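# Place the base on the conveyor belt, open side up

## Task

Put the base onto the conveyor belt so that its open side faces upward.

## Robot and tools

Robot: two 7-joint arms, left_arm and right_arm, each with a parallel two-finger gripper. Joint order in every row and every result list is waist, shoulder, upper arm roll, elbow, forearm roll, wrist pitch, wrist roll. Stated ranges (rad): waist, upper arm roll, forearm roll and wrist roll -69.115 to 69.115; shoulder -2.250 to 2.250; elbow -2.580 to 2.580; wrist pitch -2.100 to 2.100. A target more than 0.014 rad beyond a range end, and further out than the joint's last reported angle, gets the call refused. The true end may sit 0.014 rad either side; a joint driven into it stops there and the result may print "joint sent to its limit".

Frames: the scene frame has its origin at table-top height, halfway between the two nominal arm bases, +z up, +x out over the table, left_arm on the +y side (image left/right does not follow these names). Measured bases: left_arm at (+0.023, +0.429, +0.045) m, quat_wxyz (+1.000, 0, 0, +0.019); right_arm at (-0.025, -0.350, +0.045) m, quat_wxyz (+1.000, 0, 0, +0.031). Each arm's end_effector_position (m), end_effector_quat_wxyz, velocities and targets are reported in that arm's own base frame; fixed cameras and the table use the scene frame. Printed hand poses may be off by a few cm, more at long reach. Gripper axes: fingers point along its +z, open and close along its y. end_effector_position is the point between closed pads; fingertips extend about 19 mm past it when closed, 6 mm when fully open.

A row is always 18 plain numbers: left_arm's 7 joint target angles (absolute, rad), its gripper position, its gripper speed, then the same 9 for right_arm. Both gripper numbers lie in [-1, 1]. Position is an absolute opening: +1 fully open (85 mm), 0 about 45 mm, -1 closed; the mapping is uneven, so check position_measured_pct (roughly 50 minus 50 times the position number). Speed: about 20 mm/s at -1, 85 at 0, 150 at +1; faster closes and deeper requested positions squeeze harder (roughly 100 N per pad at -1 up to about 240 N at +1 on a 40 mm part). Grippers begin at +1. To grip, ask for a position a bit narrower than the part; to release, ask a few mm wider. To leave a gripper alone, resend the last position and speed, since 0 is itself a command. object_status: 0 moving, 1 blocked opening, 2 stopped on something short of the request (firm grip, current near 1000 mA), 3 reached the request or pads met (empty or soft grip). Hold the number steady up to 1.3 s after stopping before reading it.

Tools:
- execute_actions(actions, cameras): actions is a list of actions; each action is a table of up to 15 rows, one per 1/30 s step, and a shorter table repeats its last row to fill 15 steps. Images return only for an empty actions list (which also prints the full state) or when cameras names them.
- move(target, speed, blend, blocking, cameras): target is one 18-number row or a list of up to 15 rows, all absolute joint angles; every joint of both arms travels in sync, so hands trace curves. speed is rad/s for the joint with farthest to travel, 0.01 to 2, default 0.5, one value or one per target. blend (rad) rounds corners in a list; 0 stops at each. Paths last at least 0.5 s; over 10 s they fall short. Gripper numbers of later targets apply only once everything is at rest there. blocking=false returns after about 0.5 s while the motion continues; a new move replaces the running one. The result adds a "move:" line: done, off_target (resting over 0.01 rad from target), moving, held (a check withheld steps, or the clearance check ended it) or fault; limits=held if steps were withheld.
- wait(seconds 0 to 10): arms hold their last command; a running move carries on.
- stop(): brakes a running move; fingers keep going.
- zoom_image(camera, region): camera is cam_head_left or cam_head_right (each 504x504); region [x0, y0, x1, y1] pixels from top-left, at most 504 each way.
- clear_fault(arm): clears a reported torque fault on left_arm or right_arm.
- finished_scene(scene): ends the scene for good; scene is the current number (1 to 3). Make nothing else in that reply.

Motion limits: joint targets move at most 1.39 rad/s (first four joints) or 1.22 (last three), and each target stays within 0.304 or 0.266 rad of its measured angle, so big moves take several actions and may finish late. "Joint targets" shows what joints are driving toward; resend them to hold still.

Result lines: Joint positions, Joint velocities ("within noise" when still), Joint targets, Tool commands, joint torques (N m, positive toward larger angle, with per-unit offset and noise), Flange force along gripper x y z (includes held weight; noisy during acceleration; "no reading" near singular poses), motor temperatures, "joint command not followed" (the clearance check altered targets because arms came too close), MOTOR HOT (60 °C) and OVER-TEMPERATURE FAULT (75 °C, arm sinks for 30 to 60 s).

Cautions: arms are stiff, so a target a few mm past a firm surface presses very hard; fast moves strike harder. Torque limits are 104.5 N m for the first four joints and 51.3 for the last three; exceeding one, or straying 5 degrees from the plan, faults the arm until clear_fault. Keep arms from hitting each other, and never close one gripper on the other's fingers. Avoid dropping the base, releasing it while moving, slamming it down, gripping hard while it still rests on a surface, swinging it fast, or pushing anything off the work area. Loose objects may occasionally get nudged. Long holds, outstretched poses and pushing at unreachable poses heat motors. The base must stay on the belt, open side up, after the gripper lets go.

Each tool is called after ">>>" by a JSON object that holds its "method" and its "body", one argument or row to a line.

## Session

>>> {"method": "execute_actions", "body": {
  "actions": []
}}

>>> {"method": "zoom_image", "body": {
  "camera": "cam_head_left",
  "region": [180, 240, 420, 480]
}}

>>> {"method": "zoom_image", "body": {
  "camera": "cam_head_right",
  "region": [180, 240, 420, 480]
}}

Scene clock: 0.00 s.
left_arm: end_effector_position=(+0.6762, +0.1390, +0.0607) position_measured_pct=0.0 object_status=3 motor_current_ma=0 end_effector_quat_wxyz=(-0.130, +0.563, +0.595, +0.558) | right_arm: end_effector_position=(+0.3208, +0.2509, +0.2375) position_measured_pct=0.0 object_status=3 motor_current_ma=0 end_effector_quat_wxyz=(-0.400, +0.168, +0.881, +0.189)
Joint positions: left_arm=[0.402 1.224 -0.415 1.445 -1.439 0.793 1.605] | right_arm=[-0.299 0.704 0.089 1.476 -0.693 1.668 1.175]
Joint velocities: within noise
Joint torques (N m): no reading
Motor temperatures (°C): left_arm=[36 28 33 26 33 31 36] | right_arm=[28 29 29 27 31 39 38]
Flange force (N): no reading
Joint targets: left_arm=[0.402 1.224 -0.415 1.445 -1.439 0.793 1.605] | right_arm=[-0.299 0.704 0.089 1.476 -0.693 1.668 1.175]
Tool commands: left_gripper/position=+1.0 left_gripper/speed=+1.0 right_gripper/position=+1.0 right_gripper/speed=+1.0

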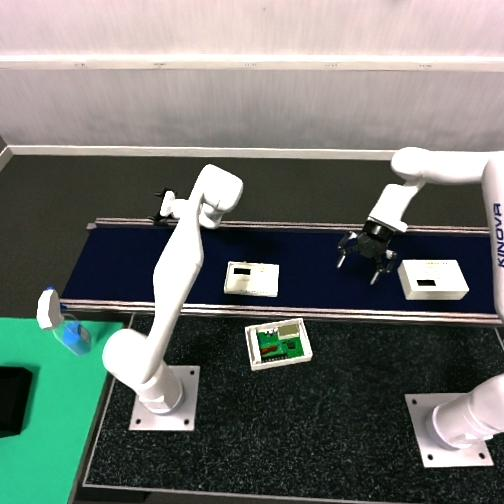

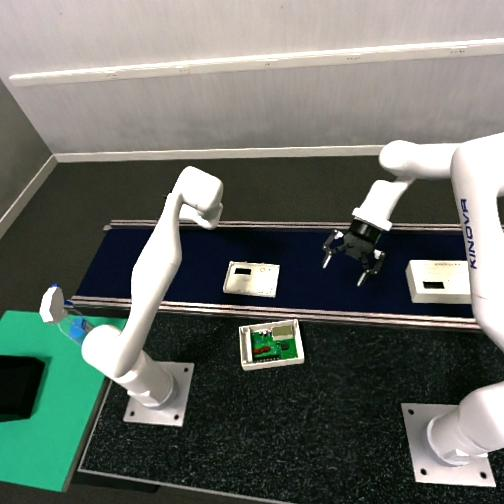

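Scaled by 2.100 from the camera's 504x504 image, which has a finer 720x720 frame.

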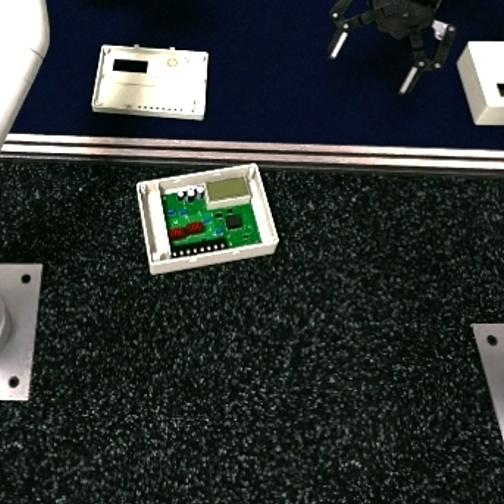

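Scaled by 2.100 from the camera's 504x504 image, which has a finer 720x720 frame.

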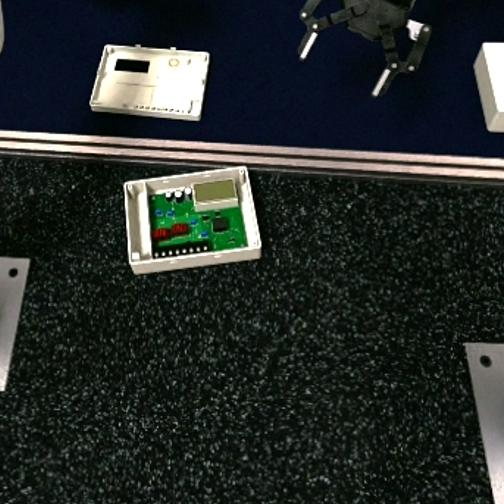

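>>> {"method": "move", "body": {
  "target": [
    [0.402,0.6,-0.3,1.6,-1.2,0.7,1.2,1,0,-0.299,0.704,0.089,1.476,-0.693,1.668,1.175,1,1],
    [0.907,0.2904,0,2.3513,0,0.4999,-0.506,-0.5,0,-0.299,0.704,0.089,1.476,-0.693,1.668,1.175,1,1],
    [0.907,0.5477,0,2.4274,0,0.1665,-0.506,-0.5,0,-0.299,0.704,0.089,1.476,-0.693,1.668,1.175,1,1]
  ],
  "speed": [0.8,0.9,0.4],
  "blend": [0.15,0,0],
  "cameras": ["all"]
}}

>>> {"method": "zoom_image", "body": {
  "camera": "cam_head_left",
  "region": [220, 300, 320, 400]
}}

>>> {"method": "zoom_image", "body": {
  "camera": "cam_head_right",
  "region": [220, 300, 320, 400]
}}

Scene clock: 65.47 s.
left_arm: end_effector_position=(+0.1475, -0.2289, +0.0227) position_measured_pct=74.9 object_status=3 motor_current_ma=0 end_effector_quat_wxyz=(+0.000, +0.997, +0.079, +0.000) | right_arm: end_effector_position=(+0.3208, +0.2509, +0.2374) position_measured_pct=0.0 object_status=3 motor_current_ma=0 end_effector_quat_wxyz=(-0.400, +0.168, +0.881, +0.189)
Joint positions: left_arm=[0.907 0.548 0 2.427 0 0.167 -0.506] | right_arm=[-0.299 0.704 0.089 1.476 -0.693 1.668 1.175]
Joint torques (N m): left_arm=[-0.02 -9.78 -0.23 -3.11 0.15 0.19 -0.28] | right_arm=[-1.19 -19.04 -0.74 -5.58 -1.04 1.94 -0.34]
Flange force (N): left_arm=[-3.0 -6.0 -5.7] | right_arm=[-1.7 -1.2 -1.5]
Joint targets: left_arm=[0.907 0.548 0.000 2.427 0.000 0.166 -0.506] | right_arm=[-0.299 0.704 0.089 1.476 -0.693 1.668 1.175]
move: done

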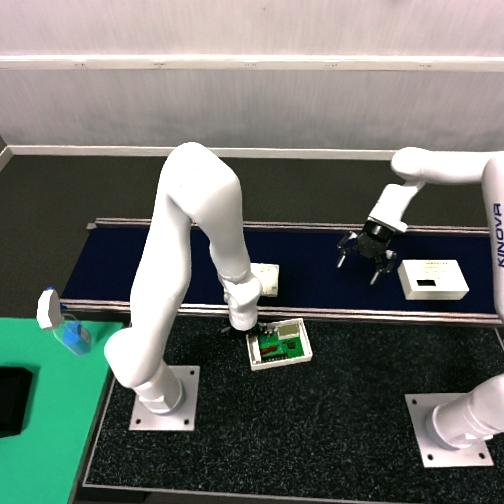

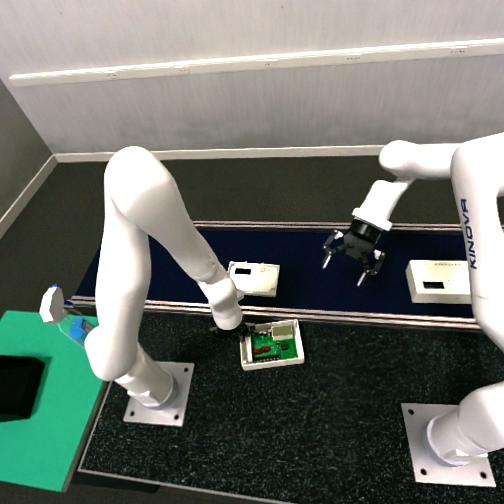

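Scaled by 5.040 from the camera's 504x504 image, which has a finer 720x720 frame.

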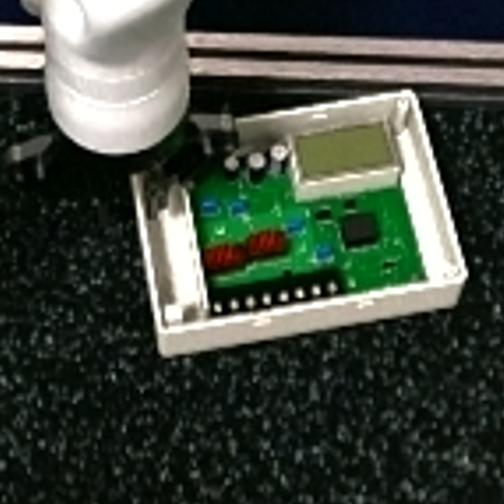

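Scaled by 5.040 from the camera's 504x504 image, which has a finer 720x720 frame.

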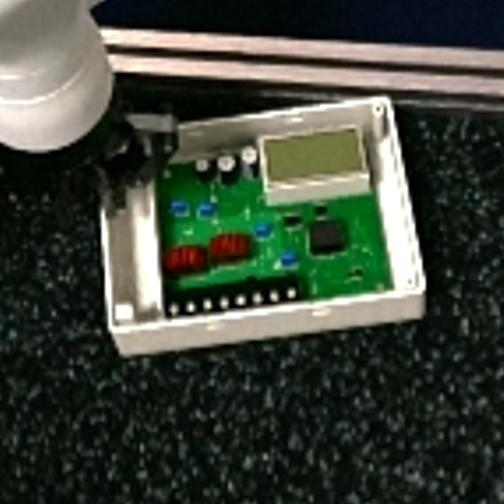

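>>> {"method": "move", "body": {
  "target": [
    [0.907,0.6494,0,2.4388,0,0.0534,-0.506,-0.5,0,-0.299,0.704,0.089,1.476,-0.693,1.668,1.175,1,1],
    [0.907,0.6494,0,2.4388,0,0.0534,-0.506,-1,-1,-0.299,0.704,0.089,1.476,-0.693,1.668,1.175,1,1]
  ],
  "speed": 0.25,
  "cameras": ["all"]
}}

>>> {"method": "zoom_image", "body": {
  "camera": "cam_head_left",
  "region": [220, 300, 320, 400]
}}

Scene clock: 78.00 s.
left_arm: end_effector_position=(+0.1475, -0.2289, -0.0053) position_measured_pct=97.0 object_status=0 motor_current_ma=1000 end_effector_quat_wxyz=(+0.000, +0.997, +0.079, +0.000) | right_arm: end_effector_position=(+0.3208, +0.2509, +0.2374) position_measured_pct=0.0 object_status=3 motor_current_ma=0 end_effector_quat_wxyz=(-0.400, +0.168, +0.881, +0.189)
Joint positions: left_arm=[0.907 0.649 0 2.439 0 0.053 -0.506] | right_arm=[-0.299 0.704 0.089 1.476 -0.693 1.668 1.175]
Joint torques (N m): left_arm=[0.28 -7.68 0.18 -1.91 0.09 0.35 -0.35] | right_arm=[-1.15 -18.95 -0.78 -5.53 -1.06 1.93 -0.36]
Flange force (N): left_arm=[-2.2 -6.2 -16.0] | right_arm=[-1.6 -1.2 -1.6]
Joint targets: left_arm=[0.907 0.649 0.000 2.439 0.000 0.053 -0.506] | right_arm=[-0.299 0.704 0.089 1.476 -0.693 1.668 1.175]
move: done

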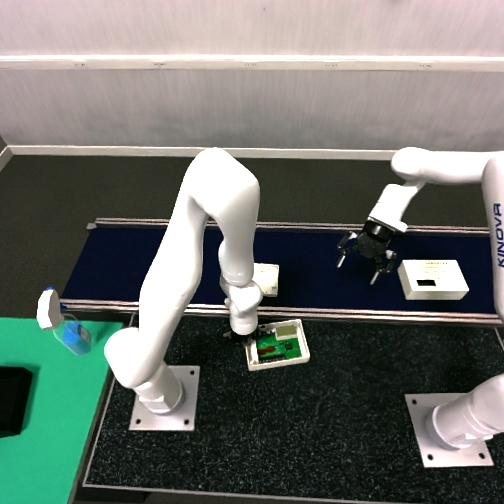

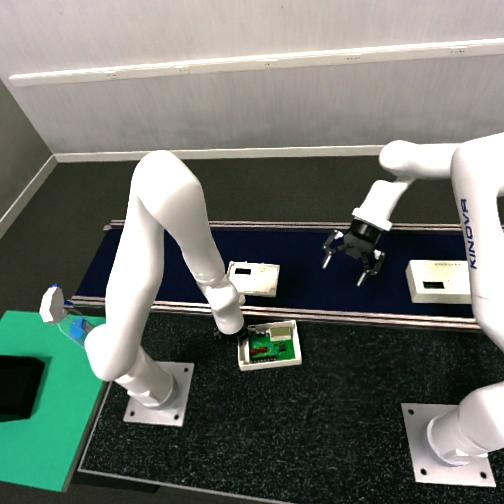

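Scaled by 5.040 from the camera's 504x504 image, which has a finer 720x720 frame.

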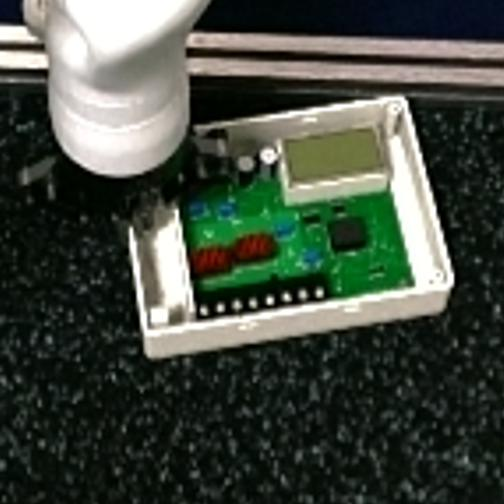

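>>> {"method": "move", "body": {
  "target": [
    [0.907,0.5477,0,2.4274,0,0.1665,-0.506,-1,-1,-0.299,0.704,0.089,1.476,-0.693,1.668,1.175,1,1],
    [0.907,0.2342,0,2.3223,0,0.585,-0.506,-1,-1,-0.299,0.704,0.089,1.476,-0.693,1.668,1.175,1,1],
    [-0.1254,0.5526,0,1.8439,0,0.7451,-1.733,-1,-1,-0.299,0.704,0.089,1.476,-0.693,1.668,1.175,1,1]
  ],
  "speed": [0.3,0.5,0.6],
  "blend": [0.05,0.03,0],
  "cameras": ["all"]
}}

>>> {"method": "zoom_image", "body": {
  "camera": "cam_head_left",
  "region": [120, 190, 300, 370]
}}

Scene clock: 100.60 s.
left_arm: end_effector_position=(+0.4337, +0.0296, +0.1006) position_measured_pct=97.0 object_status=2 motor_current_ma=1000 end_effector_quat_wxyz=(+0.000, +1.000, -0.018, +0.000) | right_arm: end_effector_position=(+0.3208, +0.2509, +0.2374) position_measured_pct=0.0 object_status=3 motor_current_ma=0 end_effector_quat_wxyz=(-0.400, +0.168, +0.881, +0.189)
Joint positions: left_arm=[-0.125 0.553 0 1.844 0 0.745 -1.733] | right_arm=[-0.299 0.704 0.089 1.476 -0.693 1.668 1.175]
Joint torques (N m): left_arm=[0.04 -15.21 -0.03 -8.34 0.34 0.32 -0.23] | right_arm=[-1.19 -18.99 -0.77 -5.55 -1.02 1.88 -0.36]
Flange force (N): left_arm=[-10.4 1.6 0.9] | right_arm=[-1.7 -1.2 -1.7]
Joint targets: left_arm=[-0.125 0.553 0.000 1.844 0.000 0.745 -1.733] | right_arm=[-0.299 0.704 0.089 1.476 -0.693 1.668 1.175]
move: done

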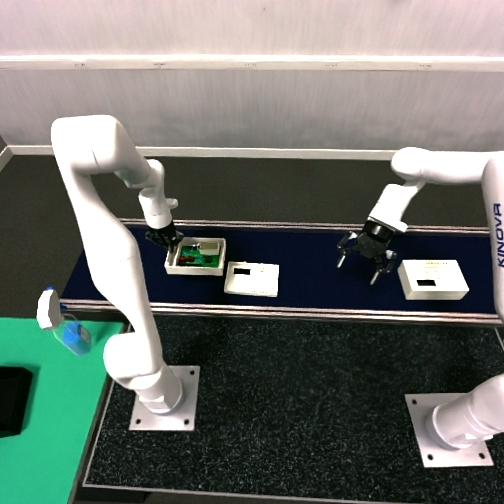

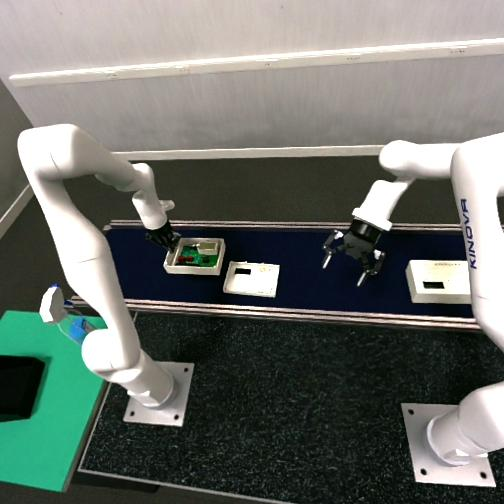

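Scaled by 2.800 from the camera's 504x504 image, which has a finer 720x720 frame.

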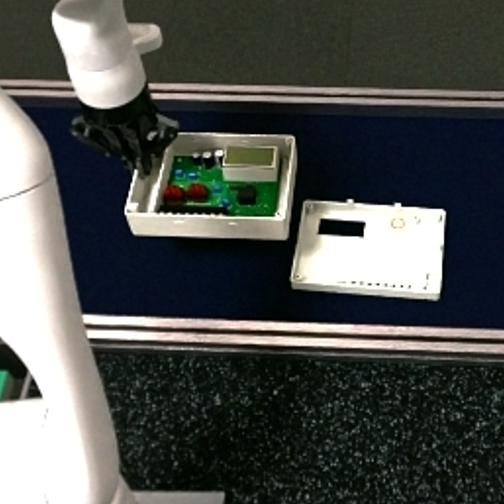

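>>> {"method": "move", "body": {
  "target": [
    [-0.193,0.5526,0,1.8439,0,0.7451,-1.801,-1,-1,-0.299,0.704,0.089,1.476,-0.693,1.668,1.175,1,1],
    [-0.193,0.691,0,1.8949,0,0.5557,-1.801,-1,-1,-0.299,0.704,0.089,1.476,-0.693,1.668,1.175,1,1],
    [-0.193,0.7364,0,1.9028,0,0.5025,-1.801,-1,-1,-0.299,0.704,0.089,1.476,-0.693,1.668,1.175,1,1]
  ],
  "speed": [0.3,0.3,0.06],
  "blend": [0.02,0.01,0],
  "cameras": ["all"]
}}

>>> {"method": "zoom_image", "body": {
  "camera": "cam_head_left",
  "region": [120, 190, 300, 370]
}}

Scene clock: 111.40 s.
left_arm: end_effector_position=(+0.4306, +0.0589, +0.0098) position_measured_pct=97.0 object_status=2 motor_current_ma=1000 end_effector_quat_wxyz=(+0.000, +1.000, -0.019, +0.000) | right_arm: end_effector_position=(+0.3208, +0.2509, +0.2374) position_measured_pct=0.0 object_status=3 motor_current_ma=0 end_effector_quat_wxyz=(-0.400, +0.168, +0.881, +0.189)
Joint positions: left_arm=[-0.193 0.736 0 1.903 0 0.503 -1.801] | right_arm=[-0.299 0.704 0.089 1.476 -0.693 1.668 1.175]
Joint torques (N m): left_arm=[-0.06 -16.28 0.07 -6.47 0.28 0.44 -0.24] | right_arm=[-1.07 -18.96 -0.78 -5.52 -1.03 1.92 -0.33]
Flange force (N): left_arm=[-10.0 2.3 -1.4] | right_arm=[-1.6 -1.0 -1.6]
Joint targets: left_arm=[-0.193 0.736 0.000 1.903 0.000 0.503 -1.801] | right_arm=[-0.299 0.704 0.089 1.476 -0.693 1.668 1.175]
move: done

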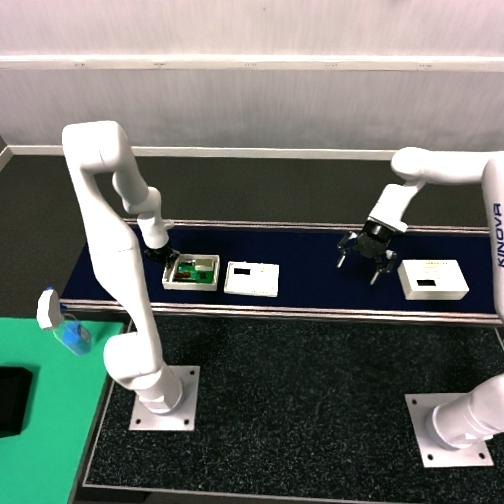

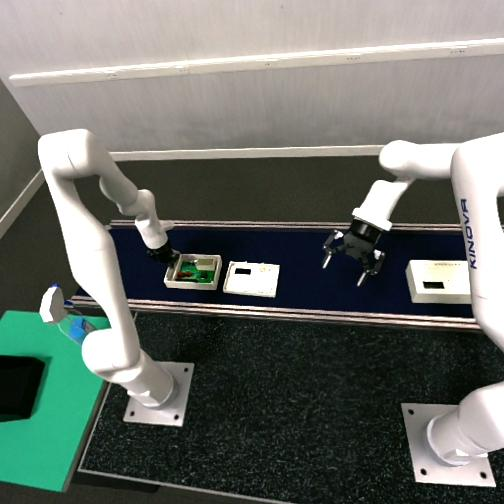

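Scaled by 2.800 from the camera's 504x504 image, which has a finer 720x720 frame.

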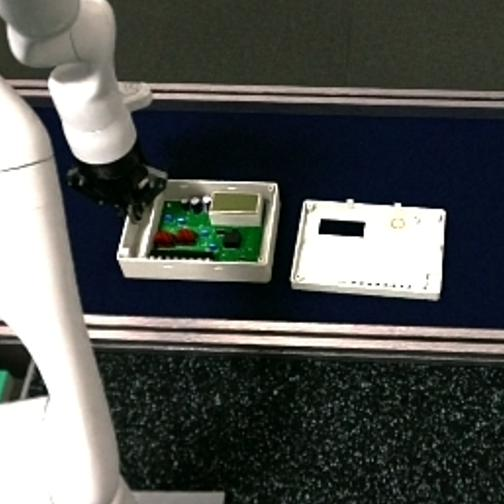

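>>> {"method": "move", "body": {
  "target": [-0.193,0.7417,0,1.9034,0,0.4965,-1.801,-1,-1,-0.299,0.704,0.089,1.476,-0.693,1.668,1.175,1,1],
  "speed": 0.03
}}

>>> {"method": "move", "body": {
  "target": [-0.193,0.745,0,1.9037,0,0.4928,-1.801,-1,-1,-0.299,0.704,0.089,1.476,-0.693,1.668,1.175,1,1],
  "speed": 0.03
}}

Scene clock: 117.87 s.
left_arm: end_effector_position=(+0.4307, +0.0589, +0.0074) position_measured_pct=97.0 object_status=2 motor_current_ma=1000 end_effector_quat_wxyz=(+0.000, +1.000, -0.019, +0.000) | right_arm: end_effector_position=(+0.3208, +0.2509, +0.2374) position_measured_pct=0.0 object_status=3 motor_current_ma=0 end_effector_quat_wxyz=(-0.400, +0.168, +0.881, +0.189)
Joint positions: left_arm=[-0.193 0.742 0 1.903 0 0.497 -1.801] | right_arm=[-0.299 0.704 0.089 1.476 -0.693 1.668 1.175]
Joint torques (N m): left_arm=[0.01 -16.37 0.03 -6.32 0.29 0.38 -0.22] | right_arm=[-1.08 -19.01 -0.8 -5.55 -1.02 1.93 -0.39]
Flange force (N): left_arm=[-9.5 2.0 -1.5] | right_arm=[-1.7 -1.1 -1.4]
Joint targets: left_arm=[-0.193 0.742 0.000 1.903 0.000 0.497 -1.801] | right_arm=[-0.299 0.704 0.089 1.476 -0.693 1.668 1.175]
move: done

Scene clock: 118.57 s.
left_arm: end_effector_position=(+0.4308, +0.0589, +0.0059) position_measured_pct=97.0 object_status=2 motor_current_ma=1000 end_effector_quat_wxyz=(+0.000, +1.000, -0.019, +0.000) | right_arm: end_effector_position=(+0.3208, +0.2509, +0.2374) position_measured_pct=0.0 object_status=3 motor_current_ma=0 end_effector_quat_wxyz=(-0.400, +0.168, +0.881, +0.189)
Joint positions: left_arm=[-0.193 0.745 0 1.904 0 0.493 -1.801] | right_arm=[-0.299 0.704 0.089 1.476 -0.693 1.668 1.175]
Joint torques (N m): left_arm=[0.1 -15.98 0.03 -6.23 0.3 0.26 -0.18] | right_arm=[-1.21 -19.03 -0.73 -5.56 -1.02 1.94 -0.34]
Flange force (N): left_arm=[-9.5 1.7 -2.7] | right_arm=[-1.7 -1.2 -1.5]
Joint targets: left_arm=[-0.193 0.745 0.000 1.904 0.000 0.493 -1.801] | right_arm=[-0.299 0.704 0.089 1.476 -0.693 1.668 1.175]
move: done

>>> {"method": "move", "body": {
  "target": [-0.193,0.7475,0,1.9039,0,0.49,-1.801,-1,-1,-0.299,0.704,0.089,1.476,-0.693,1.668,1.175,1,1],
  "speed": 0.03
}}

Scene clock: 121.83 s.
left_arm: end_effector_position=(+0.4308, +0.0589, +0.0048) position_measured_pct=97.0 object_status=2 motor_current_ma=1000 end_effector_quat_wxyz=(+0.000, +1.000, -0.019, +0.000) | right_arm: end_effector_position=(+0.3208, +0.2509, +0.2374) position_measured_pct=0.0 object_status=3 motor_current_ma=0 end_effector_quat_wxyz=(-0.400, +0.168, +0.881, +0.189)
Joint positions: left_arm=[-0.193 0.747 0 1.904 0 0.49 -1.801] | right_arm=[-0.299 0.704 0.089 1.476 -0.693 1.668 1.175]
Joint torques (N m): left_arm=[0.24 -8.81 0.06 -6.67 0.33 -1.62 -0.16] | right_arm=[-1.18 -19.03 -0.69 -5.46 -1.07 1.93 -0.36]
Flange force (N): left_arm=[-15.3 2.4 -23.2] | right_arm=[-1.9 -0.9 -1.8]
Joint targets: left_arm=[-0.193 0.747 0.000 1.904 0.000 0.490 -1.801] | right_arm=[-0.299 0.704 0.089 1.476 -0.693 1.668 1.175]
move: done

Contact, ~20 N. Release and lift.

>>> {"method": "move", "body": {
  "target": [
    [-0.193,0.7475,0,1.9039,0,0.49,-1.801,-0.6,-1,-0.299,0.704,0.089,1.476,-0.693,1.668,1.175,1,1],
    [-0.193,0.691,0,1.8949,0,0.5557,-1.801,-0.6,-1,-0.299,0.704,0.089,1.476,-0.693,1.668,1.175,1,1],
    [-0.193,0.5526,0,1.8439,0,0.7451,-1.801,-0.6,-1,-0.299,0.704,0.089,1.476,-0.693,1.668,1.175,1,1]
  ],
  "speed": [0.1,0.15,0.4],
  "blend": [0,0.02,0],
  "cameras": ["all"]
}}

Scene clock: 129.97 s.
left_arm: end_effector_position=(+0.4307, +0.0589, +0.1005) position_measured_pct=80.1 object_status=3 motor_current_ma=0 end_effector_quat_wxyz=(+0.000, +1.000, -0.019, +0.000) | right_arm: end_effector_position=(+0.3208, +0.2509, +0.2374) position_measured_pct=0.0 object_status=3 motor_current_ma=0 end_effector_quat_wxyz=(-0.400, +0.168, +0.881, +0.189)
Joint positions: left_arm=[-0.193 0.553 0 1.844 0 0.745 -1.801] | right_arm=[-0.299 0.704 0.089 1.476 -0.693 1.668 1.175]
Joint torques (N m): left_arm=[-0.03 -14.16 -0.21 -7.91 0.17 0.37 -0.24] | right_arm=[-1.21 -18.98 -0.72 -5.49 -1.05 1.96 -0.37]
Flange force (N): left_arm=[-10.6 2.6 -1.3] | right_arm=[-1.8 -1.1 -1.6]
Joint targets: left_arm=[-0.193 0.553 0.000 1.844 0.000 0.745 -1.801] | right_arm=[-0.299 0.704 0.089 1.476 -0.693 1.668 1.175]
move: done

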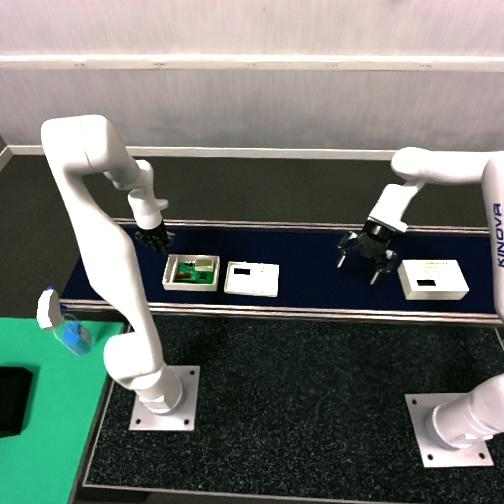

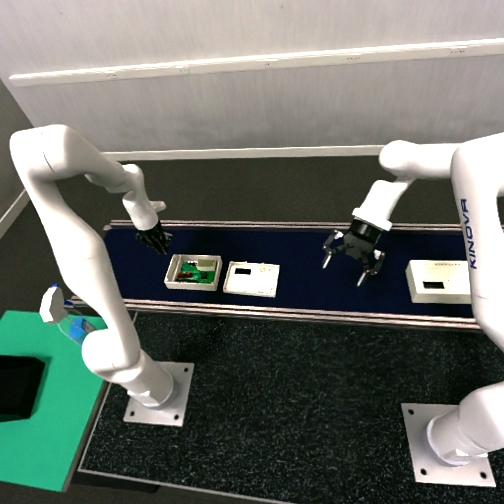

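>>> {"method": "finished_scene", "body": {
  "scene": 3
}}

The scene is finished: the task was done.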